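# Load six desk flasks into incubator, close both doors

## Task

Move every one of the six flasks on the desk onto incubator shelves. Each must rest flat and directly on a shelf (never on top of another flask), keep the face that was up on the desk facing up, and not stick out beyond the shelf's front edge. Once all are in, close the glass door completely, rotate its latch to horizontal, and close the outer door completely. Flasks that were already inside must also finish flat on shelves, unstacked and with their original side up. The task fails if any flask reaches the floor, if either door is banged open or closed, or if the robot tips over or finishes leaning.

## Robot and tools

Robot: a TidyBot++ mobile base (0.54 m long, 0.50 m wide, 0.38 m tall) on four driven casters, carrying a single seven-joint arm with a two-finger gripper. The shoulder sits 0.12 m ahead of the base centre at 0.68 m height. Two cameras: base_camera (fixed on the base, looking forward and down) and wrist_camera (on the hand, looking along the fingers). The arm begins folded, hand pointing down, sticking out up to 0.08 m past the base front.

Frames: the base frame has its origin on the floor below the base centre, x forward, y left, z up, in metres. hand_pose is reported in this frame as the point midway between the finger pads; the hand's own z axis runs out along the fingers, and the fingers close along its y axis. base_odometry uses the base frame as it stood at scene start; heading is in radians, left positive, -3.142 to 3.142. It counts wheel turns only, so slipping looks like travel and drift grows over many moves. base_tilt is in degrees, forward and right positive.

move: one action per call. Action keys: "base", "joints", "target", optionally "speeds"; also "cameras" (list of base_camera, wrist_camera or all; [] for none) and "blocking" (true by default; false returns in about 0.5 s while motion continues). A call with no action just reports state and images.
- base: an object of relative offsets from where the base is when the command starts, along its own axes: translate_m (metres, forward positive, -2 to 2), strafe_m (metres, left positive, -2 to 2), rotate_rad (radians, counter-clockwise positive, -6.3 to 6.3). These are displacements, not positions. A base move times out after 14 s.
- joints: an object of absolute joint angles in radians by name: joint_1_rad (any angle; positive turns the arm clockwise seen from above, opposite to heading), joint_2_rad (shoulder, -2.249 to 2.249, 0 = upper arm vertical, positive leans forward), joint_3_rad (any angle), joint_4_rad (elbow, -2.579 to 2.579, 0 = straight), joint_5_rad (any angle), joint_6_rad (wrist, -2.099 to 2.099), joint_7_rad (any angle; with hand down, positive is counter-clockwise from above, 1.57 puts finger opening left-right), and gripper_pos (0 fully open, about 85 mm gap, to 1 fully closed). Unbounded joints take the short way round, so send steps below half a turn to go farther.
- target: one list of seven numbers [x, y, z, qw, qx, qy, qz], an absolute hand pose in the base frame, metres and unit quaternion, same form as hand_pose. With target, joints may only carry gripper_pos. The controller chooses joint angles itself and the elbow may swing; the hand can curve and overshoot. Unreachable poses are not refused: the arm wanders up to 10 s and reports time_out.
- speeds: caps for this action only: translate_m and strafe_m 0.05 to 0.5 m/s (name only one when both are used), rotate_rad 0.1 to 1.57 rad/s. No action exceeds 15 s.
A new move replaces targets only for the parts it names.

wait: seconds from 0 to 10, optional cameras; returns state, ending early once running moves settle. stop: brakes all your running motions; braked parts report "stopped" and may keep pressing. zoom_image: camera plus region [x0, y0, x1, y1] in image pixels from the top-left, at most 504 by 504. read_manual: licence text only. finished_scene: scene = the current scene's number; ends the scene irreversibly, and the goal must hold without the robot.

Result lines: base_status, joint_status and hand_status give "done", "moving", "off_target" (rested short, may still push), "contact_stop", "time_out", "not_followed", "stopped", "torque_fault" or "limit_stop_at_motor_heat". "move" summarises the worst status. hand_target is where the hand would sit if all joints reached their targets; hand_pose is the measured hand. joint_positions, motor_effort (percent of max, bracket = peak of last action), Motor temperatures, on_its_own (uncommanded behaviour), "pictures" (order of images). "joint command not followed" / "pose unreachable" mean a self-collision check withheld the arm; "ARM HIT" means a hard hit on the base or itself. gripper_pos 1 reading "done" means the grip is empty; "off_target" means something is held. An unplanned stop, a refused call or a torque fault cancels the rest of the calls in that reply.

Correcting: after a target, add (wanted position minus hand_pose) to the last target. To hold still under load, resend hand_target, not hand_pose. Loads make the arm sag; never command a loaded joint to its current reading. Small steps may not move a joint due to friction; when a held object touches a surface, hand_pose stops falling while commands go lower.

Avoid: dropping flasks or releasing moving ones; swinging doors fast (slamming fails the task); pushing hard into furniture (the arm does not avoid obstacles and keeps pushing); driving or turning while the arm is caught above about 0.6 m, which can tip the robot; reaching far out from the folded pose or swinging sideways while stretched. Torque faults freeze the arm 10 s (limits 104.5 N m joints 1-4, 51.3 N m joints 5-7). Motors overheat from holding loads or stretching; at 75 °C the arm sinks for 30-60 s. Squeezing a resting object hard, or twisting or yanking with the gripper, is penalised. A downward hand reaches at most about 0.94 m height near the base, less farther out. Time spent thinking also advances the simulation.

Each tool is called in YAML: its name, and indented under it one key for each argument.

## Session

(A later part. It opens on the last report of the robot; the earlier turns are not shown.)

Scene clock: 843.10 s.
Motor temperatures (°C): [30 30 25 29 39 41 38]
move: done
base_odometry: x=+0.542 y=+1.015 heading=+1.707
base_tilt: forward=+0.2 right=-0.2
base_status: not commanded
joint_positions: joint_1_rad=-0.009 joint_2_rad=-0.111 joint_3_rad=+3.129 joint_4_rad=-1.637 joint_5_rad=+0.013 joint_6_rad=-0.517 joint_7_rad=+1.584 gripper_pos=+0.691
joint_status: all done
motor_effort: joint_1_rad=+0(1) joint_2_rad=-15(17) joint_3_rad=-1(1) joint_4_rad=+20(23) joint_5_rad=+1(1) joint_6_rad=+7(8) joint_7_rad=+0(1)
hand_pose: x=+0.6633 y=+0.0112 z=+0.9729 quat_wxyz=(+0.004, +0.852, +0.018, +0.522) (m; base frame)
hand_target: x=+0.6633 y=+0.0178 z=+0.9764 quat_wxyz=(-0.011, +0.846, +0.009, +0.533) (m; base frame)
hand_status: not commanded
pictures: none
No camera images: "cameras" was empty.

Contact. Release and back out.

move:
  joints: {"gripper_pos": 0.5}
  cameras: []

move:
  base: {"translate_m": -0.3}
  speeds: {"translate_m": 0.2}
  cameras: ["wrist_camera"]

Scene clock: 845.37 s.
Motor temperatures (°C): [30 30 25 29 39 41 38]
move: done
base_odometry: x=+0.542 y=+1.015 heading=+1.707
base_tilt: forward=+0.3 right=-0.1
base_status: not commanded
joint_positions: joint_1_rad=-0.009 joint_2_rad=-0.111 joint_3_rad=+3.129 joint_4_rad=-1.646 joint_5_rad=+0.013 joint_6_rad=-0.517 joint_7_rad=+1.584 gripper_pos=+0.500
joint_status: all done
motor_effort: joint_1_rad=+0(0) joint_2_rad=-16(17) joint_3_rad=+0(1) joint_4_rad=+22(23) joint_5_rad=+1(1) joint_6_rad=+7(8) joint_7_rad=+0(1)
hand_pose: x=+0.6621 y=+0.0111 z=+0.9675 quat_wxyz=(+0.004, +0.855, +0.018, +0.519) (m; base frame)
hand_target: x=+0.6633 y=+0.0178 z=+0.9764 quat_wxyz=(-0.011, +0.846, +0.009, +0.533) (m; base frame)
hand_status: not commanded
pictures: none
No camera images: "cameras" was empty.

Scene clock: 847.67 s.
Motor temperatures (°C): [30 30 25 29 39 41 38]
move: done
base_odometry: x=+0.584 y=+0.718 heading=+1.707
base_tilt: forward=+0.2 right=-0.2
base_status: done
joint_positions: joint_1_rad=-0.009 joint_2_rad=-0.113 joint_3_rad=+3.129 joint_4_rad=-1.646 joint_5_rad=+0.013 joint_6_rad=-0.517 joint_7_rad=+1.584 gripper_pos=+0.500
joint_status: not commanded
motor_effort: joint_1_rad=+0(1) joint_2_rad=-16(21) joint_3_rad=+0(1) joint_4_rad=+22(23) joint_5_rad=+0(1) joint_6_rad=+8(8) joint_7_rad=+1(1)
hand_pose: x=+0.6617 y=+0.0111 z=+0.9677 quat_wxyz=(+0.004, +0.855, +0.018, +0.519) (m; base frame)
hand_target: x=+0.6633 y=+0.0178 z=+0.9764 quat_wxyz=(-0.011, +0.846, +0.009, +0.533) (m; base frame)
hand_status: not commanded
pictures: wrist_camera
camera_calibration:
wrist_camera: T_world_to_cam=[[0.115261, -0.993261, 0.0121526, -0.0688271], [-0.412994, -0.0590446, -0.908818, 1.21631], [0.903411, 0.0997326, -0.417016, -0.0612556], [0, 0, 0, 1]] pos_world=[0.565602, 0.00956263, 1.0807]

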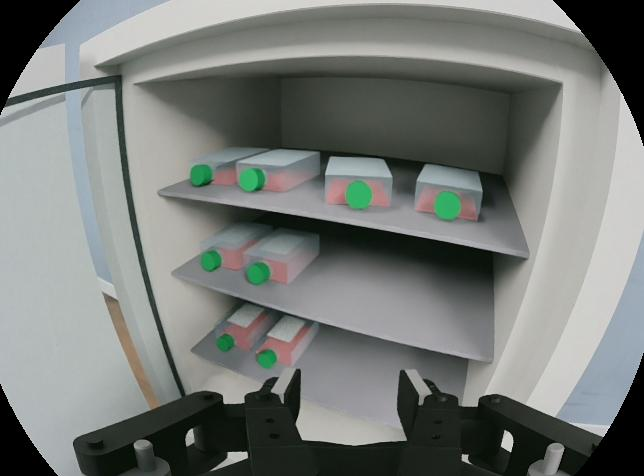

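move:
  base: {"translate_m": -0.582, "strafe_m": 0.296}
  joints: {"gripper_pos": 0.1}
  cameras: []

Scene clock: 915.33 s.
Motor temperatures (°C): [30 30 25 29 39 41 38]
move: done
base_odometry: x=+0.370 y=+0.101 heading=+1.708
base_tilt: forward=+0.3 right=-0.1
base_status: done
joint_positions: joint_1_rad=-0.009 joint_2_rad=-0.113 joint_3_rad=+3.129 joint_4_rad=-1.647 joint_5_rad=+0.013 joint_6_rad=-0.517 joint_7_rad=+1.584 gripper_pos=+0.100
joint_status: all done
motor_effort: joint_1_rad=+0(2) joint_2_rad=-16(19) joint_3_rad=+0(3) joint_4_rad=+22(23) joint_5_rad=+1(1) joint_6_rad=+7(8) joint_7_rad=+0(1)
hand_pose: x=+0.6616 y=+0.0111 z=+0.9675 quat_wxyz=(+0.004, +0.855, +0.018, +0.519) (m; base frame)
hand_target: x=+0.6633 y=+0.0178 z=+0.9764 quat_wxyz=(-0.011, +0.846, +0.009, +0.533) (m; base frame)
hand_status: not commanded
pictures: none
No camera images: "cameras" was empty.

move:
  base: {"translate_m": 0.6555, "strafe_m": 1.274, "rotate_rad": 1.629}
  joints: {"joint_1_rad": 0.0, "joint_2_rad": 0.337, "joint_3_rad": 3.14, "joint_4_rad": -1.39, "joint_5_rad": -1.09, "joint_6_rad": -0.83, "joint_7_rad": 2.897}
  cameras: ["wrist_camera"]

Scene clock: 922.20 s.
Motor temperatures (°C): [30 30 25 29 39 41 38]
move: done
base_odometry: x=-0.982 y=+0.577 heading=-2.946
base_tilt: forward=+0.3 right=-0.1
base_status: done
joint_positions: joint_1_rad=-0.007 joint_2_rad=+0.342 joint_3_rad=+3.131 joint_4_rad=-1.410 joint_5_rad=-1.016 joint_6_rad=-0.778 joint_7_rad=+2.833 gripper_pos=+0.100
joint_status: all done
motor_effort: joint_1_rad=+0(4) joint_2_rad=-31(35) joint_3_rad=-1(5) joint_4_rad=+20(23) joint_5_rad=-5(6) joint_6_rad=+2(9) joint_7_rad=+0(1)
hand_pose: x=+0.7633 y=+0.1974 z=+0.8691 quat_wxyz=(-0.197, +0.804, +0.314, +0.465) (m; base frame)
hand_target: x=+0.7594 y=+0.2057 z=+0.8928 quat_wxyz=(-0.217, +0.783, +0.327, +0.482) (m; base frame)
hand_status: not commanded
pictures: wrist_camera
camera_calibration:
wrist_camera: T_world_to_cam=[[0.749299, -0.660881, -0.0422815, -0.3966], [-0.320772, -0.306348, -0.896245, 1.14723], [0.579358, 0.685119, -0.441539, -0.059638], [0, 0, 0, 1]] pos_world=[0.699723, 0.130205, 0.985097]

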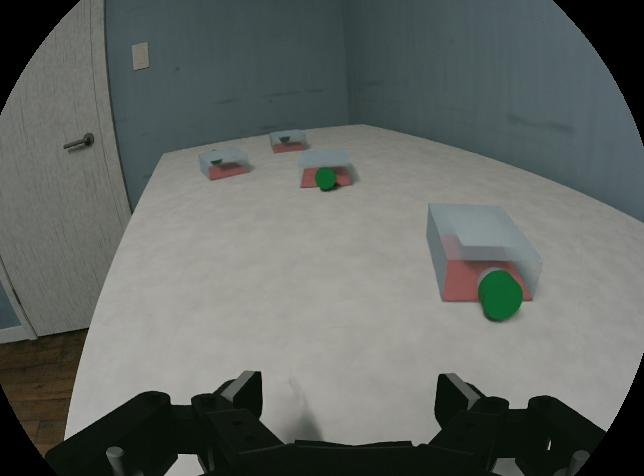

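move:
  base: {"translate_m": 0.07, "strafe_m": -0.005, "rotate_rad": -0.077}
  joints: {"joint_2_rad": 0.355, "joint_4_rad": -1.465, "joint_5_rad": -1.25, "joint_6_rad": -0.72, "joint_7_rad": 3.11}
  cameras: ["wrist_camera"]

Scene clock: 936.43 s.
Motor temperatures (°C): [30 31 25 29 39 41 38]
move: done
base_odometry: x=-1.052 y=+0.568 heading=-3.024
base_tilt: forward=+0.3 right=-0.2
base_status: done
joint_positions: joint_1_rad=+0.006 joint_2_rad=+0.360 joint_3_rad=+3.138 joint_4_rad=-1.456 joint_5_rad=-1.175 joint_6_rad=-0.742 joint_7_rad=+3.046 gripper_pos=+0.100
joint_status: all done
motor_effort: joint_1_rad=+0(5) joint_2_rad=-31(34) joint_3_rad=-1(5) joint_4_rad=+20(22) joint_5_rad=-5(6) joint_6_rad=+1(4) joint_7_rad=+0(1)
hand_pose: x=+0.7759 y=+0.1929 z=+0.8653 quat_wxyz=(-0.191, +0.781, +0.325, +0.498) (m; base frame)
hand_target: x=+0.7805 y=+0.1968 z=+0.8788 quat_wxyz=(-0.192, +0.769, +0.320, +0.520) (m; base frame)
hand_status: not commanded
pictures: wrist_camera
camera_calibration:
wrist_camera: T_world_to_cam=[[0.758772, -0.651187, 0.0148771, -0.467801], [-0.240738, -0.301588, -0.922545, 1.1062], [0.605236, 0.69642, -0.385602, -0.136085], [0, 0, 0, 1]] pos_world=[0.703622, 0.123762, 0.975]

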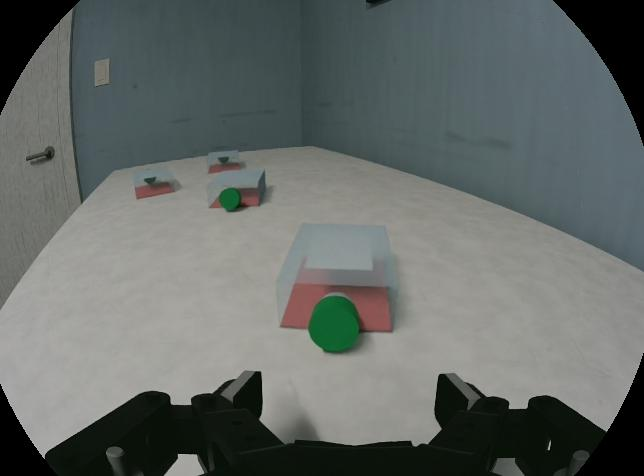

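move:
  base: {"translate_m": 0.038, "strafe_m": 0.047}
  speeds: {"translate_m": 0.12}
  joints: {"joint_4_rad": -1.482, "joint_7_rad": 2.97}
  cameras: ["wrist_camera"]

Scene clock: 947.17 s.
Motor temperatures (°C): [30 31 25 29 39 41 38]
move: done
base_odometry: x=-1.084 y=+0.517 heading=-3.024
base_tilt: forward=+0.3 right=-0.2
base_status: done
joint_positions: joint_1_rad=+0.004 joint_2_rad=+0.361 joint_3_rad=+3.138 joint_4_rad=-1.474 joint_5_rad=-1.176 joint_6_rad=-0.742 joint_7_rad=+2.967 gripper_pos=+0.100
joint_status: all done
motor_effort: joint_1_rad=+0(3) joint_2_rad=-31(34) joint_3_rad=-2(4) joint_4_rad=+19(21) joint_5_rad=-5(6) joint_6_rad=+1(1) joint_7_rad=+0(1)
hand_pose: x=+0.7717 y=+0.1946 z=+0.8556 quat_wxyz=(-0.214, +0.798, +0.292, +0.482) (m; base frame)
hand_target: x=+0.7771 y=+0.1968 z=+0.8701 quat_wxyz=(-0.230, +0.794, +0.263, +0.498) (m; base frame)
hand_status: not commanded
pictures: wrist_camera
camera_calibration:
wrist_camera: T_world_to_cam=[[0.735193, -0.674064, -0.0716184, -0.366771], [-0.312909, -0.243752, -0.917972, 1.13726], [0.601315, 0.697297, -0.390126, -0.131768], [0, 0, 0, 1]] pos_world=[0.704741, 0.121865, 0.9663]

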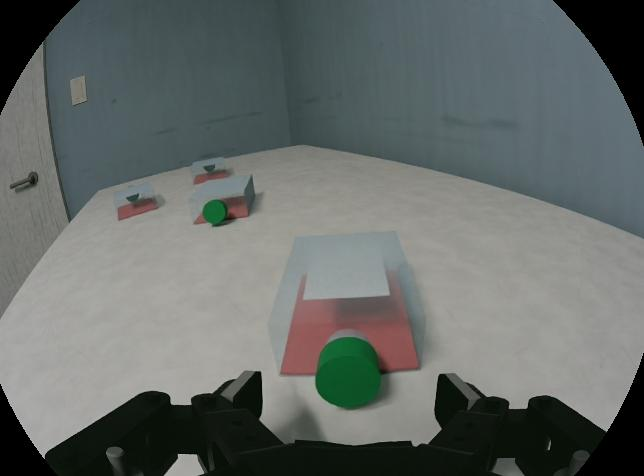

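move:
  base: {"translate_m": 0.0215, "strafe_m": 0.021}
  speeds: {"translate_m": 0.1}
  joints: {"joint_7_rad": 3.075}
  cameras: ["wrist_camera"]

Scene clock: 953.20 s.
Motor temperatures (°C): [30 31 25 29 39 41 38]
move: done
base_odometry: x=-1.103 y=+0.493 heading=-3.024
base_tilt: forward=+0.2 right=-0.1
base_status: done
joint_positions: joint_1_rad=+0.001 joint_2_rad=+0.362 joint_3_rad=+3.139 joint_4_rad=-1.475 joint_5_rad=-1.177 joint_6_rad=-0.742 joint_7_rad=+3.054 gripper_pos=+0.100
joint_status: all done
motor_effort: joint_1_rad=+0(4) joint_2_rad=-32(33) joint_3_rad=-2(5) joint_4_rad=+20(21) joint_5_rad=-5(6) joint_6_rad=+1(1) joint_7_rad=+0(1)
hand_pose: x=+0.7713 y=+0.1963 z=+0.8552 quat_wxyz=(-0.194, +0.784, +0.327, +0.491) (m; base frame)
hand_target: x=+0.7771 y=+0.1968 z=+0.8701 quat_wxyz=(-0.203, +0.779, +0.305, +0.510) (m; base frame)
hand_status: not commanded
pictures: wrist_camera
camera_calibration:
wrist_camera: T_world_to_cam=[[0.763805, -0.645432, 0.00441992, -0.458062], [-0.252948, -0.305625, -0.917938, 1.10305], [0.593818, 0.700008, -0.396699, -0.122029], [0, 0, 0, 1]] pos_world=[0.701346, 0.126892, 0.966144]

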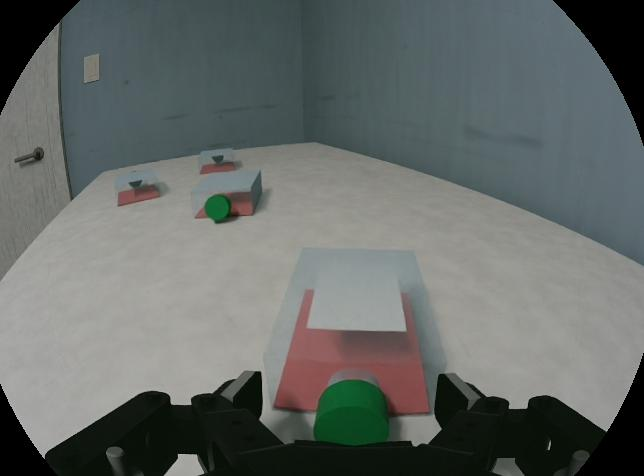

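move:
  joints: {"joint_7_rad": 3.015}
  cameras: []

move:
  joints: {"gripper_pos": 0.84}
  cameras: ["wrist_camera"]

Scene clock: 956.00 s.
Motor temperatures (°C): [30 31 25 29 39 41 38]
move: done
base_odometry: x=-1.103 y=+0.493 heading=-3.024
base_tilt: forward=+0.2 right=-0.2
base_status: not commanded
joint_positions: joint_1_rad=+0.001 joint_2_rad=+0.362 joint_3_rad=+3.139 joint_4_rad=-1.475 joint_5_rad=-1.177 joint_6_rad=-0.742 joint_7_rad=+3.023 gripper_pos=+0.100
joint_status: all done
motor_effort: joint_1_rad=+0(0) joint_2_rad=-32(32) joint_3_rad=-2(2) joint_4_rad=+19(21) joint_5_rad=-5(5) joint_6_rad=+0(1) joint_7_rad=+0(1)
hand_pose: x=+0.7713 y=+0.1963 z=+0.8552 quat_wxyz=(-0.202, +0.789, +0.315, +0.488) (m; base frame)
hand_target: x=+0.7771 y=+0.1968 z=+0.8701 quat_wxyz=(-0.218, +0.787, +0.281, +0.503) (m; base frame)
hand_status: not commanded
pictures: none
No camera images: "cameras" was empty.

Scene clock: 956.97 s.
Motor temperatures (°C): [30 31 25 29 39 41 38]
move: off_target
base_odometry: x=-1.103 y=+0.493 heading=-3.024
base_tilt: forward=+0.3 right=-0.1
base_status: not commanded
joint_positions: joint_1_rad=+0.001 joint_2_rad=+0.362 joint_3_rad=+3.139 joint_4_rad=-1.475 joint_5_rad=-1.179 joint_6_rad=-0.742 joint_7_rad=+3.023 gripper_pos=+0.693
joint_status: gripper_pos off_target (ended at +0.693, target +0.840)
motor_effort: joint_1_rad=+0(1) joint_2_rad=-31(32) joint_3_rad=-2(3) joint_4_rad=+20(21) joint_5_rad=-5(5) joint_6_rad=+1(1) joint_7_rad=+0(1)
hand_pose: x=+0.7714 y=+0.1965 z=+0.8557 quat_wxyz=(-0.202, +0.789, +0.314, +0.488) (m; base frame)
hand_target: x=+0.7771 y=+0.1968 z=+0.8701 quat_wxyz=(-0.218, +0.787, +0.281, +0.503) (m; base frame)
hand_status: not commanded
pictures: wrist_camera
camera_calibration:
wrist_camera: T_world_to_cam=[[0.754459, -0.655905, -0.024097, -0.424368], [-0.274571, -0.282055, -0.919269, 1.11671], [0.596157, 0.700167, -0.392891, -0.127139], [0, 0, 0, 1]] pos_world=[0.702578, 0.125646, 0.966377]

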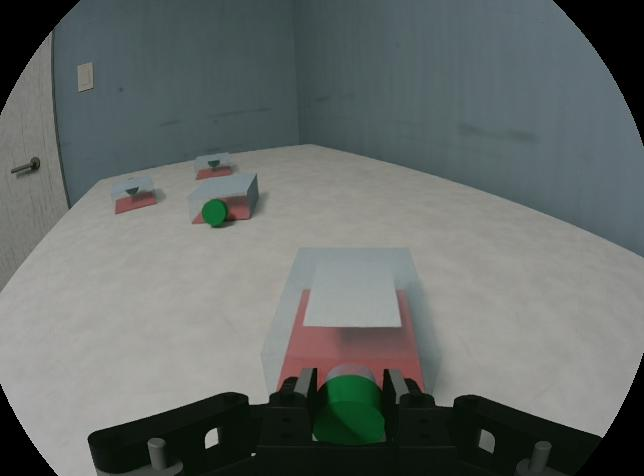

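move:
  joints: {"joint_4_rad": -1.40}
  cameras: ["wrist_camera"]

Scene clock: 962.10 s.
Motor temperatures (°C): [30 31 25 29 39 41 38]
move: done
base_odometry: x=-1.103 y=+0.493 heading=-3.024
base_tilt: forward=+0.2 right=-0.1
base_status: not commanded
joint_positions: joint_1_rad=+0.001 joint_2_rad=+0.363 joint_3_rad=+3.139 joint_4_rad=-1.419 joint_5_rad=-1.179 joint_6_rad=-0.742 joint_7_rad=+3.023 gripper_pos=+0.693
joint_status: all done
motor_effort: joint_1_rad=+0(0) joint_2_rad=-33(34) joint_3_rad=-1(3) joint_4_rad=+22(22) joint_5_rad=-6(6) joint_6_rad=+1(1) joint_7_rad=+0(0)
hand_pose: x=+0.7830 y=+0.1965 z=+0.8833 quat_wxyz=(-0.194, +0.775, +0.320, +0.509) (m; base frame)
hand_target: x=+0.7923 y=+0.1968 z=+0.9127 quat_wxyz=(-0.207, +0.766, +0.290, +0.535) (m; base frame)
hand_status: not commanded
pictures: wrist_camera
camera_calibration:
wrist_camera: T_world_to_cam=[[0.754655, -0.655905, 0.0168714, -0.468744], [-0.224123, -0.281862, -0.932911, 1.11781], [0.616656, 0.700245, -0.359712, -0.168552], [0, 0, 0, 1]] pos_world=[0.708206, 0.125646, 0.990099]

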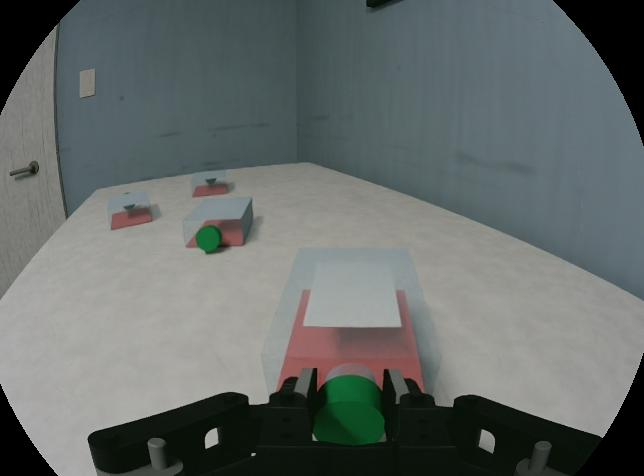

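move:
  base: {"translate_m": -0.42, "strafe_m": 0.20}
  cameras: []

move:
  joints: {"joint_2_rad": -0.075, "joint_4_rad": -2.02, "joint_5_rad": 0.04, "joint_6_rad": -0.03, "joint_7_rad": 1.57}
  cameras: ["wrist_camera"]

Scene clock: 970.53 s.
Motor temperatures (°C): [30 31 25 29 39 41 38]
move: done
base_odometry: x=-0.662 y=+0.344 heading=-3.025
base_tilt: forward=+0.3 right=-0.2
base_status: done
joint_positions: joint_1_rad=+0.000 joint_2_rad=+0.363 joint_3_rad=+3.139 joint_4_rad=-1.419 joint_5_rad=-1.179 joint_6_rad=-0.742 joint_7_rad=+3.023 gripper_pos=+0.693
joint_status: not commanded
motor_effort: joint_1_rad=+0(3) joint_2_rad=-34(37) joint_3_rad=-3(4) joint_4_rad=+21(22) joint_5_rad=-6(6) joint_6_rad=+1(2) joint_7_rad=+0(0)
hand_pose: x=+0.7829 y=+0.1972 z=+0.8831 quat_wxyz=(-0.194, +0.775, +0.320, +0.509) (m; base frame)
hand_target: x=+0.7923 y=+0.1968 z=+0.9127 quat_wxyz=(-0.207, +0.766, +0.290, +0.535) (m; base frame)
hand_status: not commanded
pictures: none
No camera images: "cameras" was empty.

Scene clock: 972.93 s.
Motor temperatures (°C): [30 31 25 29 39 41 38]
move: done
base_odometry: x=-0.662 y=+0.344 heading=-3.025
base_tilt: forward=+0.3 right=-0.1
base_status: not commanded
joint_positions: joint_1_rad=+0.000 joint_2_rad=-0.045 joint_3_rad=+3.139 joint_4_rad=-2.013 joint_5_rad=-0.036 joint_6_rad=-0.091 joint_7_rad=+1.637 gripper_pos=+0.693
joint_status: all done
motor_effort: joint_1_rad=+0(1) joint_2_rad=-19(34) joint_3_rad=+0(3) joint_4_rad=+22(23) joint_5_rad=+0(6) joint_6_rad=+8(9) joint_7_rad=+0(1)
hand_pose: x=+0.6648 y=+0.0041 z=+0.8347 quat_wxyz=(+0.005, +0.857, +0.015, +0.515) (m; base frame)
hand_target: x=+0.6663 y=+0.0019 z=+0.8640 quat_wxyz=(+0.011, +0.834, +0.017, +0.551) (m; base frame)
hand_status: not commanded
pictures: wrist_camera
camera_calibration:
wrist_camera: T_world_to_cam=[[0.108457, -0.994049, 0.0101795, -0.068383], [-0.420337, -0.055136, -0.905691, 1.09853], [0.900863, 0.0939496, -0.423815, -0.111439], [0, 0, 0, 1]] pos_world=[0.569558, 0.00306184, 0.948392]

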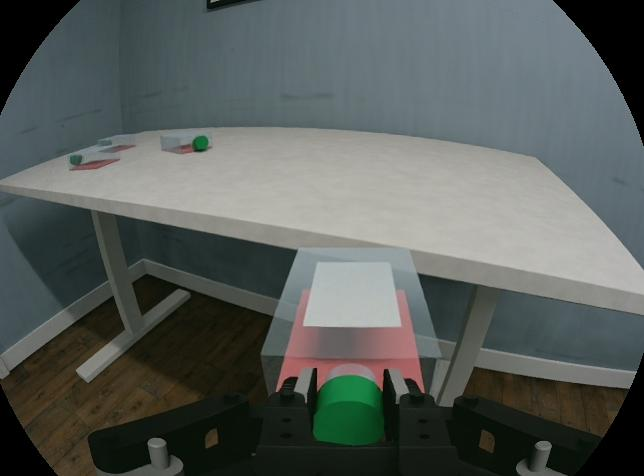

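move:
  base: {"translate_m": -0.587, "strafe_m": 0.532, "rotate_rad": -1.821}
  speeds: {"rotate_rad": 0.8}
  joints: {"joint_6_rad": 0.01, "joint_7_rad": 1.54}
  cameras: []

Scene clock: 981.93 s.
Motor temperatures (°C): [30 31 25 29 39 41 38]
move: done
base_odometry: x=-0.017 y=-0.116 heading=+1.438
base_tilt: forward=+0.2 right=-0.1
base_status: done
joint_positions: joint_1_rad=+0.002 joint_2_rad=-0.053 joint_3_rad=+3.139 joint_4_rad=-2.017 joint_5_rad=-0.034 joint_6_rad=-0.039 joint_7_rad=+1.598 gripper_pos=+0.693
joint_status: all done
motor_effort: joint_1_rad=+0(3) joint_2_rad=-18(23) joint_3_rad=+0(3) joint_4_rad=+22(23) joint_5_rad=+1(1) joint_6_rad=+8(9) joint_7_rad=+0(1)
hand_pose: x=+0.6697 y=+0.0022 z=+0.8511 quat_wxyz=(-0.002, +0.842, -0.002, +0.539) (m; base frame)
hand_target: x=+0.6709 y=+0.0024 z=+0.8756 quat_wxyz=(+0.002, +0.823, +0.005, +0.567) (m; base frame)
hand_status: not commanded
pictures: none
No camera images: "cameras" was empty.

move:
  base: {"translate_m": 0.33, "strafe_m": -0.30}
  joints: {"joint_6_rad": -0.075}
  cameras: []

move:
  base: {"translate_m": 0.5}
  speeds: {"translate_m": 0.4}
  cameras: ["wrist_camera"]

Scene clock: 985.97 s.
Motor temperatures (°C): [30 31 25 29 39 41 38]
move: done
base_odometry: x=+0.324 y=+0.171 heading=+1.438
base_tilt: forward=+0.2 right=-0.1
base_status: done
joint_positions: joint_1_rad=+0.001 joint_2_rad=-0.060 joint_3_rad=+3.140 joint_4_rad=-2.023 joint_5_rad=-0.033 joint_6_rad=-0.086 joint_7_rad=+1.598 gripper_pos=+0.693
joint_status: all done
motor_effort: joint_1_rad=+0(3) joint_2_rad=-17(22) joint_3_rad=-1(3) joint_4_rad=+22(23) joint_5_rad=+0(1) joint_6_rad=+8(10) joint_7_rad=+0(1)
hand_pose: x=+0.6608 y=+0.0029 z=+0.8384 quat_wxyz=(-0.003, +0.854, -0.001, +0.520) (m; base frame)
hand_target: x=+0.6605 y=+0.0013 z=+0.8513 quat_wxyz=(+0.003, +0.847, +0.004, +0.532) (m; base frame)
hand_status: not commanded
pictures: none
No camera images: "cameras" was empty.

Scene clock: 988.40 s.
Motor temperatures (°C): [30 31 25 29 39 41 38]
move: done
base_odometry: x=+0.390 y=+0.667 heading=+1.438
base_tilt: forward=+0.4 right=+0.0
base_status: done
joint_positions: joint_1_rad=+0.001 joint_2_rad=-0.061 joint_3_rad=+3.140 joint_4_rad=-2.023 joint_5_rad=-0.033 joint_6_rad=-0.086 joint_7_rad=+1.598 gripper_pos=+0.693
joint_status: not commanded
motor_effort: joint_1_rad=+0(1) joint_2_rad=-17(20) joint_3_rad=+1(1) joint_4_rad=+21(23) joint_5_rad=+1(1) joint_6_rad=+8(9) joint_7_rad=+0(1)
hand_pose: x=+0.6606 y=+0.0029 z=+0.8389 quat_wxyz=(-0.003, +0.854, -0.001, +0.520) (m; base frame)
hand_target: x=+0.6605 y=+0.0013 z=+0.8513 quat_wxyz=(+0.003, +0.847, +0.004, +0.532) (m; base frame)
hand_status: not commanded
pictures: wrist_camera
camera_calibration:
wrist_camera: T_world_to_cam=[[0.0898468, -0.995757, -0.0198805, -0.0315943], [-0.411639, -0.0189508, -0.91115, 1.09929], [0.906907, 0.0900475, -0.411595, -0.119973], [0, 0, 0, 1]] pos_world=[0.564154, 0.000175429, 0.951611]

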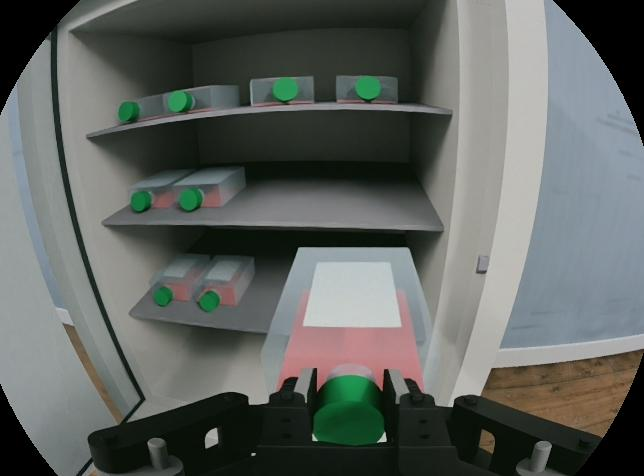

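move:
  base: {"translate_m": 0.15, "strafe_m": -0.035}
  speeds: {"translate_m": 0.25}
  cameras: []

move:
  base: {"translate_m": 0.14}
  speeds: {"translate_m": 0.2}
  cameras: ["wrist_camera"]

Scene clock: 996.27 s.
Motor temperatures (°C): [30 31 25 29 39 41 38]
move: done
base_odometry: x=+0.444 y=+0.811 heading=+1.438
base_tilt: forward=+0.3 right=-0.2
base_status: done
joint_positions: joint_1_rad=+0.001 joint_2_rad=-0.061 joint_3_rad=+3.140 joint_4_rad=-2.023 joint_5_rad=-0.033 joint_6_rad=-0.086 joint_7_rad=+1.598 gripper_pos=+0.693
joint_status: not commanded
motor_effort: joint_1_rad=+0(2) joint_2_rad=-18(20) joint_3_rad=-1(2) joint_4_rad=+22(23) joint_5_rad=+0(1) joint_6_rad=+8(9) joint_7_rad=+0(0)
hand_pose: x=+0.6605 y=+0.0029 z=+0.8393 quat_wxyz=(-0.003, +0.854, -0.001, +0.520) (m; base frame)
hand_target: x=+0.6605 y=+0.0013 z=+0.8513 quat_wxyz=(+0.003, +0.847, +0.004, +0.532) (m; base frame)
hand_status: not commanded
pictures: none
No camera images: "cameras" was empty.

Scene clock: 997.77 s.
Motor temperatures (°C): [30 31 25 29 39 41 38]
move: done
base_odometry: x=+0.463 y=+0.950 heading=+1.438
base_tilt: forward=+0.3 right=-0.1
base_status: done
joint_positions: joint_1_rad=+0.001 joint_2_rad=-0.062 joint_3_rad=+3.140 joint_4_rad=-2.023 joint_5_rad=-0.033 joint_6_rad=-0.086 joint_7_rad=+1.598 gripper_pos=+0.693
joint_status: not commanded
motor_effort: joint_1_rad=+0(2) joint_2_rad=-18(21) joint_3_rad=+0(1) joint_4_rad=+21(22) joint_5_rad=+0(1) joint_6_rad=+8(9) joint_7_rad=+0(1)
hand_pose: x=+0.6604 y=+0.0029 z=+0.8396 quat_wxyz=(-0.003, +0.854, -0.001, +0.520) (m; base frame)
hand_target: x=+0.6605 y=+0.0013 z=+0.8513 quat_wxyz=(+0.003, +0.847, +0.004, +0.532) (m; base frame)
hand_status: not commanded
pictures: wrist_camera
camera_calibration:
wrist_camera: T_world_to_cam=[[0.0898678, -0.995758, -0.019761, -0.031672], [-0.410413, -0.0189471, -0.911703, 1.09951], [0.907461, 0.0900429, -0.410375, -0.120838], [0, 0, 0, 1]] pos_world=[0.563755, 0.00017543, 0.952211]

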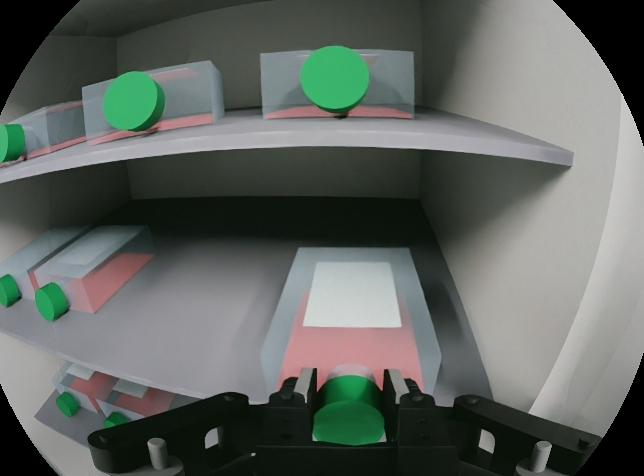

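move:
  base: {"translate_m": 0.058}
  speeds: {"translate_m": 0.15}
  cameras: []

move:
  joints: {"joint_4_rad": -2.035, "joint_6_rad": -0.01}
  cameras: ["wrist_camera"]

Scene clock: 1003.53 s.
Motor temperatures (°C): [30 31 25 29 39 41 38]
move: done
base_odometry: x=+0.471 y=+1.008 heading=+1.438
base_tilt: forward=+0.2 right=-0.1
base_status: done
joint_positions: joint_1_rad=+0.001 joint_2_rad=-0.062 joint_3_rad=+3.140 joint_4_rad=-2.023 joint_5_rad=-0.033 joint_6_rad=-0.086 joint_7_rad=+1.598 gripper_pos=+0.693
joint_status: not commanded
motor_effort: joint_1_rad=+0(1) joint_2_rad=-17(20) joint_3_rad=+1(1) joint_4_rad=+21(23) joint_5_rad=+0(1) joint_6_rad=+8(9) joint_7_rad=+0(1)
hand_pose: x=+0.6604 y=+0.0029 z=+0.8395 quat_wxyz=(-0.003, +0.854, -0.001, +0.520) (m; base frame)
hand_target: x=+0.6605 y=+0.0013 z=+0.8513 quat_wxyz=(+0.003, +0.847, +0.004, +0.532) (m; base frame)
hand_status: not commanded
pictures: none
No camera images: "cameras" was empty.

Scene clock: 1004.10 s.
Motor temperatures (°C): [30 31 25 29 39 41 38]
move: done
base_odometry: x=+0.471 y=+1.008 heading=+1.438
base_tilt: forward=+0.2 right=-0.1
base_status: not commanded
joint_positions: joint_1_rad=+0.001 joint_2_rad=-0.062 joint_3_rad=+3.140 joint_4_rad=-2.035 joint_5_rad=-0.033 joint_6_rad=-0.040 joint_7_rad=+1.598 gripper_pos=+0.693
joint_status: all done
motor_effort: joint_1_rad=+0(1) joint_2_rad=-18(18) joint_3_rad=+0(1) joint_4_rad=+21(23) joint_5_rad=+1(1) joint_6_rad=+8(9) joint_7_rad=+0(0)
hand_pose: x=+0.6636 y=+0.0025 z=+0.8456 quat_wxyz=(-0.002, +0.845, -0.002, +0.535) (m; base frame)
hand_target: x=+0.6651 y=+0.0021 z=+0.8611 quat_wxyz=(+0.002, +0.833, +0.004, +0.553) (m; base frame)
hand_status: not commanded
pictures: wrist_camera
camera_calibration:
wrist_camera: T_world_to_cam=[[0.0890691, -0.995894, -0.0162052, -0.0348122], [-0.379024, -0.0188438, -0.925195, 1.09684], [0.92109, 0.0885485, -0.379146, -0.156702], [0, 0, 0, 1]] pos_world=[0.563167, -0.000124948, 0.954816]

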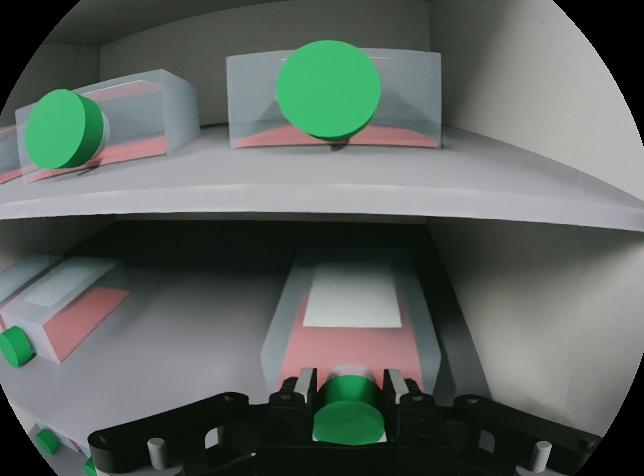

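move:
  joints: {"joint_4_rad": -2.105, "joint_6_rad": 0.05}
  cameras: []

Scene clock: 1007.23 s.
Motor temperatures (°C): [30 31 25 29 39 41 38]
move: done
base_odometry: x=+0.471 y=+1.008 heading=+1.438
base_tilt: forward=+0.3 right=-0.1
base_status: not commanded
joint_positions: joint_1_rad=+0.001 joint_2_rad=-0.062 joint_3_rad=+3.140 joint_4_rad=-2.097 joint_5_rad=-0.033 joint_6_rad=+0.005 joint_7_rad=+1.598 gripper_pos=+0.693
joint_status: all done
motor_effort: joint_1_rad=+0(0) joint_2_rad=-16(18) joint_3_rad=+0(1) joint_4_rad=+20(22) joint_5_rad=+1(1) joint_6_rad=+7(9) joint_7_rad=+0(1)
hand_pose: x=+0.6530 y=+0.0020 z=+0.8233 quat_wxyz=(-0.002, +0.849, -0.002, +0.528) (m; base frame)
hand_target: x=+0.6548 y=+0.0028 z=+0.8382 quat_wxyz=(+0.001, +0.836, +0.005, +0.549) (m; base frame)
hand_status: not commanded
pictures: none
No camera images: "cameras" was empty.

move:
  base: {"translate_m": 0.012}
  cameras: []

move:
  joints: {"joint_4_rad": -2.12, "joint_6_rad": 0.055}
  cameras: ["wrist_camera"]

Scene clock: 1010.77 s.
Motor temperatures (°C): [30 31 25 29 39 41 38]
move: done
base_odometry: x=+0.473 y=+1.020 heading=+1.438
base_tilt: forward=+0.3 right=-0.1
base_status: done
joint_positions: joint_1_rad=+0.001 joint_2_rad=-0.063 joint_3_rad=+3.140 joint_4_rad=-2.098 joint_5_rad=-0.033 joint_6_rad=+0.006 joint_7_rad=+1.598 gripper_pos=+0.693
joint_status: not commanded
motor_effort: joint_1_rad=+0(1) joint_2_rad=-16(19) joint_3_rad=-1(1) joint_4_rad=+19(21) joint_5_rad=+1(1) joint_6_rad=+7(8) joint_7_rad=+0(0)
hand_pose: x=+0.6527 y=+0.0020 z=+0.8232 quat_wxyz=(-0.002, +0.849, -0.002, +0.528) (m; base frame)
hand_target: x=+0.6548 y=+0.0028 z=+0.8382 quat_wxyz=(+0.001, +0.836, +0.005, +0.549) (m; base frame)
hand_status: not commanded
pictures: none
No camera images: "cameras" was empty.

Scene clock: 1011.30 s.
Motor temperatures (°C): [30 31 25 29 39 41 38]
move: done
base_odometry: x=+0.473 y=+1.020 heading=+1.438
base_tilt: forward=+0.3 right=-0.2
base_status: not commanded
joint_positions: joint_1_rad=+0.001 joint_2_rad=-0.063 joint_3_rad=+3.140 joint_4_rad=-2.103 joint_5_rad=-0.033 joint_6_rad=+0.015 joint_7_rad=+1.598 gripper_pos=+0.693
joint_status: all done
motor_effort: joint_1_rad=+1(1) joint_2_rad=-15(16) joint_3_rad=+0(1) joint_4_rad=+19(21) joint_5_rad=+1(1) joint_6_rad=+7(8) joint_7_rad=+0(1)
hand_pose: x=+0.6526 y=+0.0019 z=+0.8231 quat_wxyz=(-0.002, +0.848, -0.002, +0.530) (m; base frame)
hand_target: x=+0.6514 y=+0.0029 z=+0.8311 quat_wxyz=(+0.001, +0.839, +0.005, +0.544) (m; base frame)
hand_status: not commanded
pictures: wrist_camera
camera_calibration:
wrist_camera: T_world_to_cam=[[0.087156, -0.996059, -0.0164541, -0.0333001], [-0.390226, -0.0189389, -0.920524, 1.07529], [0.916584, 0.08665, -0.390339, -0.142857], [0, 0, 0, 1]] pos_world=[0.55345, -0.000425527, 0.93352]

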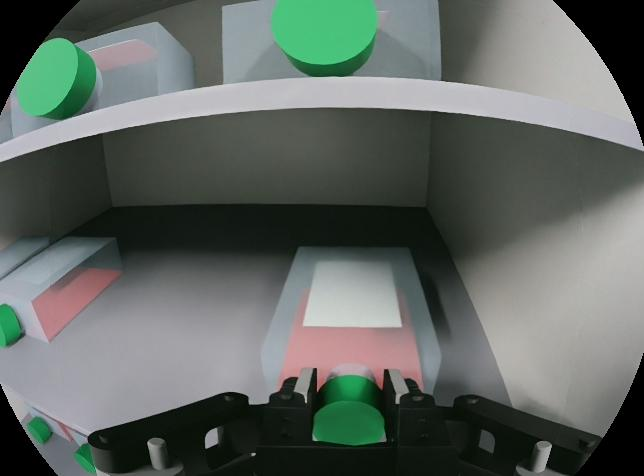

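move:
  joints: {"gripper_pos": 0.5}
  cameras: []

move:
  base: {"translate_m": -0.3}
  speeds: {"translate_m": 0.2}
  cameras: ["wrist_camera"]

Scene clock: 1013.97 s.
Motor temperatures (°C): [30 31 25 29 39 41 38]
move: done
base_odometry: x=+0.473 y=+1.020 heading=+1.438
base_tilt: forward=+0.3 right=-0.1
base_status: not commanded
joint_positions: joint_1_rad=+0.001 joint_2_rad=-0.063 joint_3_rad=+3.140 joint_4_rad=-2.109 joint_5_rad=-0.033 joint_6_rad=+0.015 joint_7_rad=+1.598 gripper_pos=+0.500
joint_status: all done
motor_effort: joint_1_rad=+0(1) joint_2_rad=-16(17) joint_3_rad=+0(1) joint_4_rad=+20(21) joint_5_rad=+0(1) joint_6_rad=+8(8) joint_7_rad=+0(1)
hand_pose: x=+0.6509 y=+0.0019 z=+0.8198 quat_wxyz=(-0.002, +0.850, -0.002, +0.527) (m; base frame)
hand_target: x=+0.6514 y=+0.0029 z=+0.8311 quat_wxyz=(+0.001, +0.839, +0.005, +0.544) (m; base frame)
hand_status: not commanded
pictures: none
No camera images: "cameras" was empty.

Scene clock: 1016.27 s.
Motor temperatures (°C): [30 31 25 29 39 41 38]
move: done
base_odometry: x=+0.433 y=+0.722 heading=+1.438
base_tilt: forward=+0.3 right=-0.1
base_status: done
joint_positions: joint_1_rad=+0.001 joint_2_rad=-0.064 joint_3_rad=+3.140 joint_4_rad=-2.112 joint_5_rad=-0.033 joint_6_rad=+0.015 joint_7_rad=+1.598 gripper_pos=+0.500
joint_status: not commanded
motor_effort: joint_1_rad=+0(1) joint_2_rad=-16(20) joint_3_rad=+0(1) joint_4_rad=+20(21) joint_5_rad=+1(1) joint_6_rad=+7(8) joint_7_rad=+0(1)
hand_pose: x=+0.6500 y=+0.0019 z=+0.8189 quat_wxyz=(-0.002, +0.850, -0.002, +0.527) (m; base frame)
hand_target: x=+0.6514 y=+0.0029 z=+0.8311 quat_wxyz=(+0.001, +0.839, +0.005, +0.544) (m; base frame)
hand_status: not commanded
pictures: wrist_camera
camera_calibration:
wrist_camera: T_world_to_cam=[[0.0872396, -0.996045, -0.0168626, -0.0328739], [-0.397101, -0.0192464, -0.917573, 1.07254], [0.913619, 0.0867449, -0.39721, -0.134596], [0, 0, 0, 1]] pos_world=[0.551747, -0.000425659, 0.930121]

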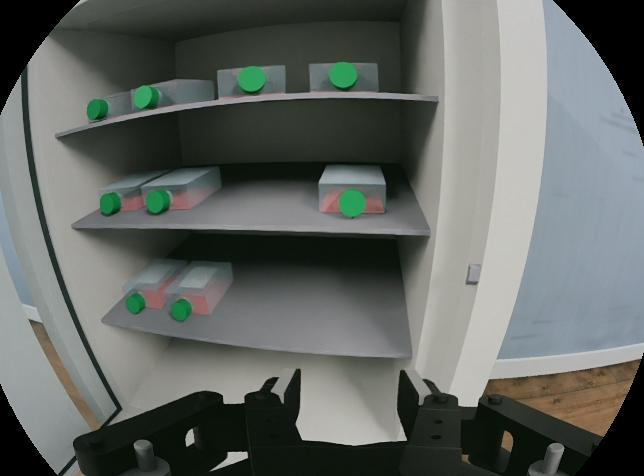

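move:
  base: {"translate_m": -0.62, "strafe_m": 0.1}
  joints: {"gripper_pos": 0.1}
  cameras: []

move:
  base: {"translate_m": 0.008, "strafe_m": 1.353, "rotate_rad": 1.744}
  joints: {"joint_1_rad": 0.0, "joint_2_rad": 0.337, "joint_3_rad": 3.14, "joint_4_rad": -1.39, "joint_5_rad": -1.18, "joint_6_rad": -1.03, "joint_7_rad": 3.07}
  cameras: ["wrist_camera"]

Scene clock: 1037.57 s.
Motor temperatures (°C): [30 31 25 29 39 41 38]
move: done
base_odometry: x=+0.252 y=+0.121 heading=+1.438
base_tilt: forward=+0.3 right=-0.2
base_status: done
joint_positions: joint_1_rad=+0.001 joint_2_rad=-0.065 joint_3_rad=+3.140 joint_4_rad=-2.113 joint_5_rad=-0.033 joint_6_rad=+0.015 joint_7_rad=+1.598 gripper_pos=+0.100
joint_status: all done
motor_effort: joint_1_rad=+0(1) joint_2_rad=-16(19) joint_3_rad=+0(1) joint_4_rad=+20(21) joint_5_rad=+0(1) joint_6_rad=+8(8) joint_7_rad=+0(1)
hand_pose: x=+0.6497 y=+0.0019 z=+0.8185 quat_wxyz=(-0.002, +0.850, -0.002, +0.526) (m; base frame)
hand_target: x=+0.6514 y=+0.0029 z=+0.8311 quat_wxyz=(+0.001, +0.839, +0.005, +0.544) (m; base frame)
hand_status: not commanded
pictures: none
No camera images: "cameras" was empty.

Scene clock: 1042.10 s.
Motor temperatures (°C): [30 31 25 29 39 41 38]
move: done
base_odometry: x=-1.088 y=+0.308 heading=-3.100
base_tilt: forward=+0.3 right=-0.1
base_status: done
joint_positions: joint_1_rad=-0.007 joint_2_rad=+0.335 joint_3_rad=+3.141 joint_4_rad=-1.409 joint_5_rad=-1.106 joint_6_rad=-0.977 joint_7_rad=+3.005 gripper_pos=+0.100
joint_status: all done
motor_effort: joint_1_rad=+0(5) joint_2_rad=-30(32) joint_3_rad=-2(5) joint_4_rad=+20(21) joint_5_rad=-6(7) joint_6_rad=+1(9) joint_7_rad=+0(1)
hand_pose: x=+0.7169 y=+0.2363 z=+0.8811 quat_wxyz=(-0.252, +0.755, +0.402, +0.453) (m; base frame)
hand_target: x=+0.7108 y=+0.2487 z=+0.9051 quat_wxyz=(-0.275, +0.726, +0.417, +0.472) (m; base frame)
hand_status: not commanded
pictures: wrist_camera
camera_calibration:
wrist_camera: T_world_to_cam=[[0.880422, -0.473218, -0.0303567, -0.484467], [-0.2204, -0.351691, -0.909801, 1.10569], [0.419858, 0.807699, -0.413934, 0.00701097], [0, 0, 0, 1]] pos_world=[0.667285, 0.15394, 0.994151]

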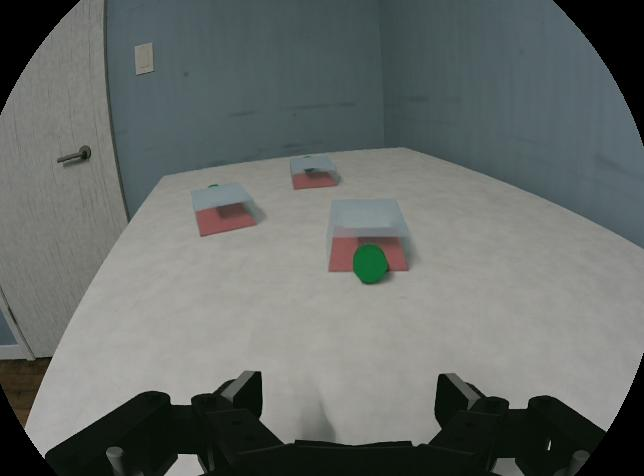

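move:
  cameras: ["wrist_camera"]

Scene clock: 1059.00 s.
Motor temperatures (°C): [30 31 25 29 39 41 38]
base_odometry: x=-1.088 y=+0.308 heading=-3.100
base_tilt: forward=+0.2 right=-0.1
base_status: done
joint_positions: joint_1_rad=-0.007 joint_2_rad=+0.335 joint_3_rad=+3.141 joint_4_rad=-1.409 joint_5_rad=-1.106 joint_6_rad=-0.977 joint_7_rad=+3.006 gripper_pos=+0.100
joint_status: all done
motor_effort: joint_1_rad=+0(5) joint_2_rad=-30(32) joint_3_rad=-1(5) joint_4_rad=+20(21) joint_5_rad=-6(7) joint_6_rad=+1(9) joint_7_rad=+0(1)
hand_pose: x=+0.7169 y=+0.2363 z=+0.8811 quat_wxyz=(-0.252, +0.755, +0.402, +0.453) (m; base frame)
hand_target: x=+0.7108 y=+0.2487 z=+0.9051 quat_wxyz=(-0.275, +0.726, +0.417, +0.472) (m; base frame)
hand_status: not commanded
pictures: wrist_camera
camera_calibration:
wrist_camera: T_world_to_cam=[[0.880441, -0.473188, -0.0302769, -0.484563], [-0.220323, -0.351733, -0.909803, 1.10565], [0.419858, 0.807699, -0.413935, 0.00701135], [0, 0, 0, 1]] pos_world=[0.667286, 0.15394, 0.994152]

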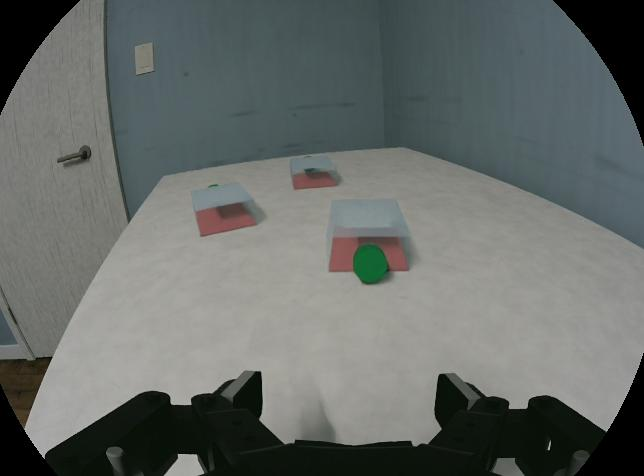

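move:
  base: {"translate_m": 0.069, "strafe_m": 0.062}
  speeds: {"translate_m": 0.2}
  cameras: ["wrist_camera"]

Scene clock: 1073.53 s.
Motor temperatures (°C): [30 31 25 29 39 41 38]
move: done
base_odometry: x=-1.155 y=+0.243 heading=-3.100
base_tilt: forward=+0.2 right=-0.2
base_status: done
joint_positions: joint_1_rad=-0.005 joint_2_rad=+0.338 joint_3_rad=+3.141 joint_4_rad=-1.408 joint_5_rad=-1.107 joint_6_rad=-0.978 joint_7_rad=+3.006 gripper_pos=+0.100
joint_status: not commanded
motor_effort: joint_1_rad=+0(3) joint_2_rad=-30(32) joint_3_rad=-2(4) joint_4_rad=+20(21) joint_5_rad=-6(7) joint_6_rad=+1(1) joint_7_rad=+0(1)
hand_pose: x=+0.7176 y=+0.2358 z=+0.8803 quat_wxyz=(-0.253, +0.755, +0.401, +0.452) (m; base frame)
hand_target: x=+0.7108 y=+0.2487 z=+0.9051 quat_wxyz=(-0.275, +0.726, +0.417, +0.472) (m; base frame)
hand_status: not commanded
pictures: wrist_camera
camera_calibration:
wrist_camera: T_world_to_cam=[[0.88008, -0.47368, -0.0329592, -0.482593], [-0.222514, -0.350111, -0.909895, 1.10617], [0.41946, 0.808115, -0.413527, 0.00662247], [0, 0, 0, 1]] pos_world=[0.668082, 0.153338, 0.993336]

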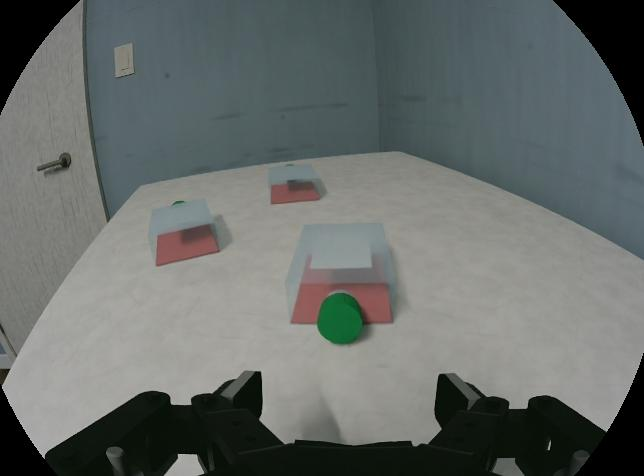

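move:
  joints: {"joint_2_rad": 0.357, "joint_4_rad": -1.47, "joint_5_rad": -1.27, "joint_6_rad": -0.99, "joint_7_rad": 3.22}
  cameras: ["wrist_camera"]

Scene clock: 1079.17 s.
Motor temperatures (°C): [30 31 25 29 39 41 38]
move: done
base_odometry: x=-1.155 y=+0.243 heading=-3.100
base_tilt: forward=+0.3 right=-0.2
base_status: not commanded
joint_positions: joint_1_rad=-0.005 joint_2_rad=+0.347 joint_3_rad=+3.141 joint_4_rad=-1.463 joint_5_rad=-1.195 joint_6_rad=-0.978 joint_7_rad=+3.156 gripper_pos=+0.100
joint_status: all done
motor_effort: joint_1_rad=+0(0) joint_2_rad=-30(31) joint_3_rad=-1(3) joint_4_rad=+19(20) joint_5_rad=-6(7) joint_6_rad=+0(2) joint_7_rad=+0(1)
hand_pose: x=+0.7124 y=+0.2450 z=+0.8697 quat_wxyz=(-0.260, +0.732, +0.422, +0.467) (m; base frame)
hand_target: x=+0.7155 y=+0.2504 z=+0.8790 quat_wxyz=(-0.273, +0.716, +0.420, +0.486) (m; base frame)
hand_status: not commanded
pictures: wrist_camera
camera_calibration:
wrist_camera: T_world_to_cam=[[0.902828, -0.429982, 0.00422022, -0.533391], [-0.16058, -0.346239, -0.924301, 1.06601], [0.398894, 0.833807, -0.381641, -0.0223566], [0, 0, 0, 1]] pos_world=[0.661658, 0.158389, 0.979036]

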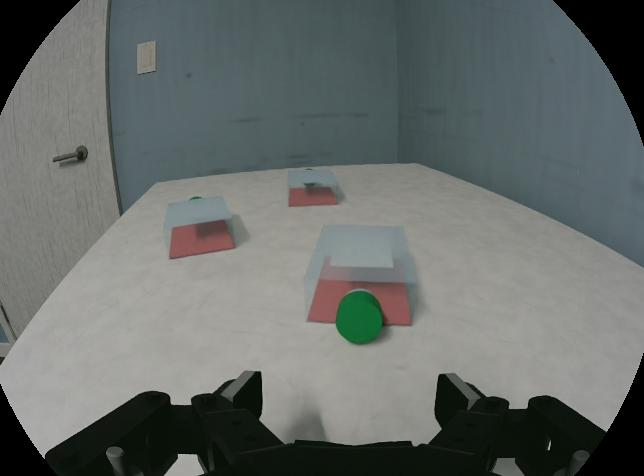

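move:
  joints: {"joint_2_rad": 0.36, "joint_4_rad": -1.495, "joint_5_rad": -1.275, "joint_6_rad": -0.94, "joint_7_rad": 3.225}
  cameras: ["wrist_camera"]

Scene clock: 1083.50 s.
Motor temperatures (°C): [30 31 25 29 39 41 38]
move: done
base_odometry: x=-1.155 y=+0.243 heading=-3.100
base_tilt: forward=+0.3 right=-0.2
base_status: not commanded
joint_positions: joint_1_rad=-0.005 joint_2_rad=+0.350 joint_3_rad=+3.141 joint_4_rad=-1.487 joint_5_rad=-1.201 joint_6_rad=-0.962 joint_7_rad=+3.161 gripper_pos=+0.100
joint_status: all done
motor_effort: joint_1_rad=+0(1) joint_2_rad=-30(31) joint_3_rad=-2(3) joint_4_rad=+19(20) joint_5_rad=-6(7) joint_6_rad=+0(1) joint_7_rad=+0(1)
hand_pose: x=+0.7127 y=+0.2429 z=+0.8588 quat_wxyz=(-0.260, +0.739, +0.415, +0.463) (m; base frame)
hand_target: x=+0.7244 y=+0.2424 z=+0.8661 quat_wxyz=(-0.260, +0.729, +0.405, +0.487) (m; base frame)
hand_status: not commanded
pictures: wrist_camera
camera_calibration:
wrist_camera: T_world_to_cam=[[0.896636, -0.442648, -0.0103227, -0.514568], [-0.180584, -0.344309, -0.921325, 1.06648], [0.404269, 0.827958, -0.388655, -0.0213691], [0, 0, 0, 1]] pos_world=[0.662608, 0.157117, 0.968955]

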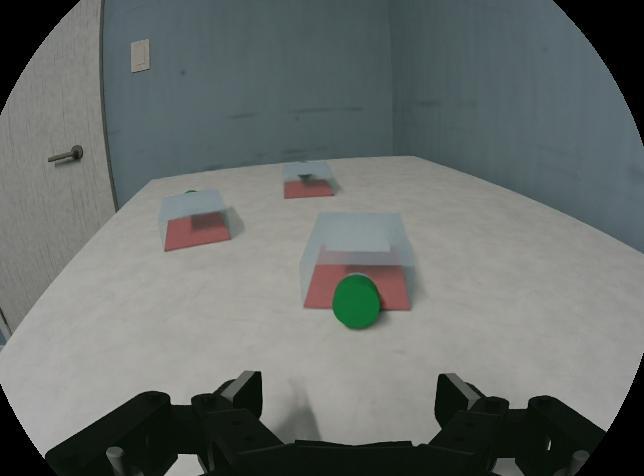

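move:
  base: {"translate_m": 0.042, "strafe_m": 0.056}
  speeds: {"translate_m": 0.12}
  joints: {"joint_4_rad": -1.503}
  cameras: ["wrist_camera"]

Scene clock: 1088.03 s.
Motor temperatures (°C): [30 31 25 29 39 41 38]
move: done
base_odometry: x=-1.195 y=+0.186 heading=-3.101
base_tilt: forward=+0.2 right=-0.2
base_status: done
joint_positions: joint_1_rad=-0.003 joint_2_rad=+0.355 joint_3_rad=+3.141 joint_4_rad=-1.495 joint_5_rad=-1.202 joint_6_rad=-0.962 joint_7_rad=+3.161 gripper_pos=+0.100
joint_status: all done
motor_effort: joint_1_rad=+0(3) joint_2_rad=-30(32) joint_3_rad=-2(4) joint_4_rad=+19(20) joint_5_rad=-6(7) joint_6_rad=+0(1) joint_7_rad=+0(0)
hand_pose: x=+0.7125 y=+0.2416 z=+0.8527 quat_wxyz=(-0.262, +0.742, +0.412, +0.459) (m; base frame)
hand_target: x=+0.7227 y=+0.2424 z=+0.8624 quat_wxyz=(-0.262, +0.731, +0.404, +0.484) (m; base frame)
hand_status: not commanded
pictures: wrist_camera
camera_calibration:
wrist_camera: T_world_to_cam=[[0.895315, -0.444892, -0.0219499, -0.503573], [-0.193, -0.343045, -0.919278, 1.06712], [0.401449, 0.82728, -0.392997, -0.0166445], [0, 0, 0, 1]] pos_world=[0.663493, 0.155805, 0.963389]

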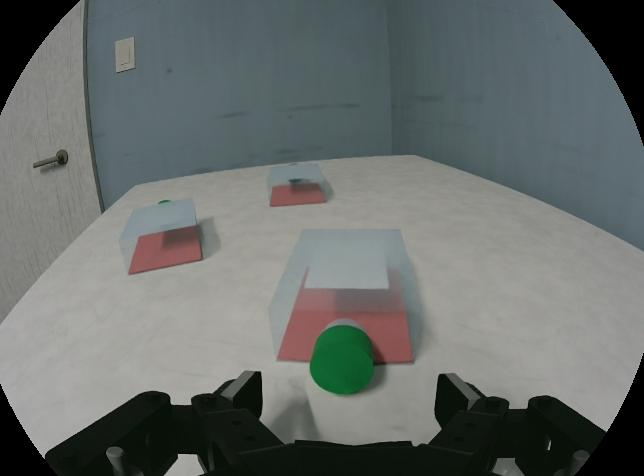

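move:
  base: {"translate_m": 0.007, "strafe_m": 0.019}
  speeds: {"translate_m": 0.1}
  cameras: ["wrist_camera"]

Scene clock: 1091.33 s.
Motor temperatures (°C): [30 31 25 29 39 41 38]
move: done
base_odometry: x=-1.201 y=+0.166 heading=-3.101
base_tilt: forward=+0.3 right=-0.1
base_status: done
joint_positions: joint_1_rad=-0.005 joint_2_rad=+0.356 joint_3_rad=+3.141 joint_4_rad=-1.495 joint_5_rad=-1.203 joint_6_rad=-0.962 joint_7_rad=+3.161 gripper_pos=+0.100
joint_status: not commanded
motor_effort: joint_1_rad=+0(3) joint_2_rad=-31(32) joint_3_rad=-2(4) joint_4_rad=+19(20) joint_5_rad=-6(6) joint_6_rad=+0(1) joint_7_rad=+0(0)
hand_pose: x=+0.7121 y=+0.2430 z=+0.8523 quat_wxyz=(-0.263, +0.742, +0.413, +0.459) (m; base frame)
hand_target: x=+0.7227 y=+0.2424 z=+0.8624 quat_wxyz=(-0.262, +0.731, +0.404, +0.484) (m; base frame)
hand_status: not commanded
pictures: wrist_camera
camera_calibration:
wrist_camera: T_world_to_cam=[[0.896172, -0.443105, -0.0231275, -0.502673], [-0.193202, -0.342763, -0.91934, 1.0673], [0.399437, 0.828355, -0.392784, -0.0168068], [0, 0, 0, 1]] pos_world=[0.663399, 0.157016, 0.962982]

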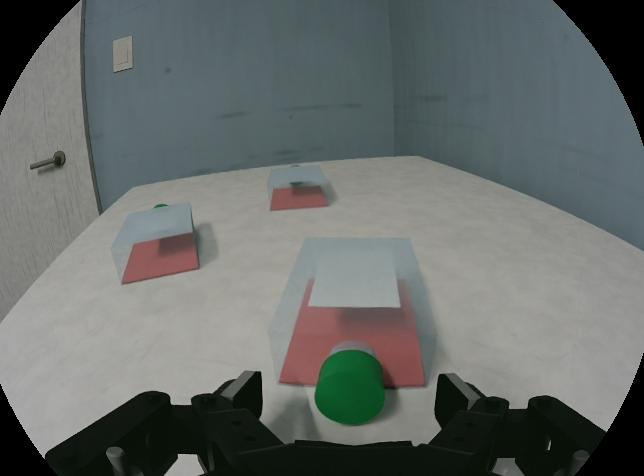

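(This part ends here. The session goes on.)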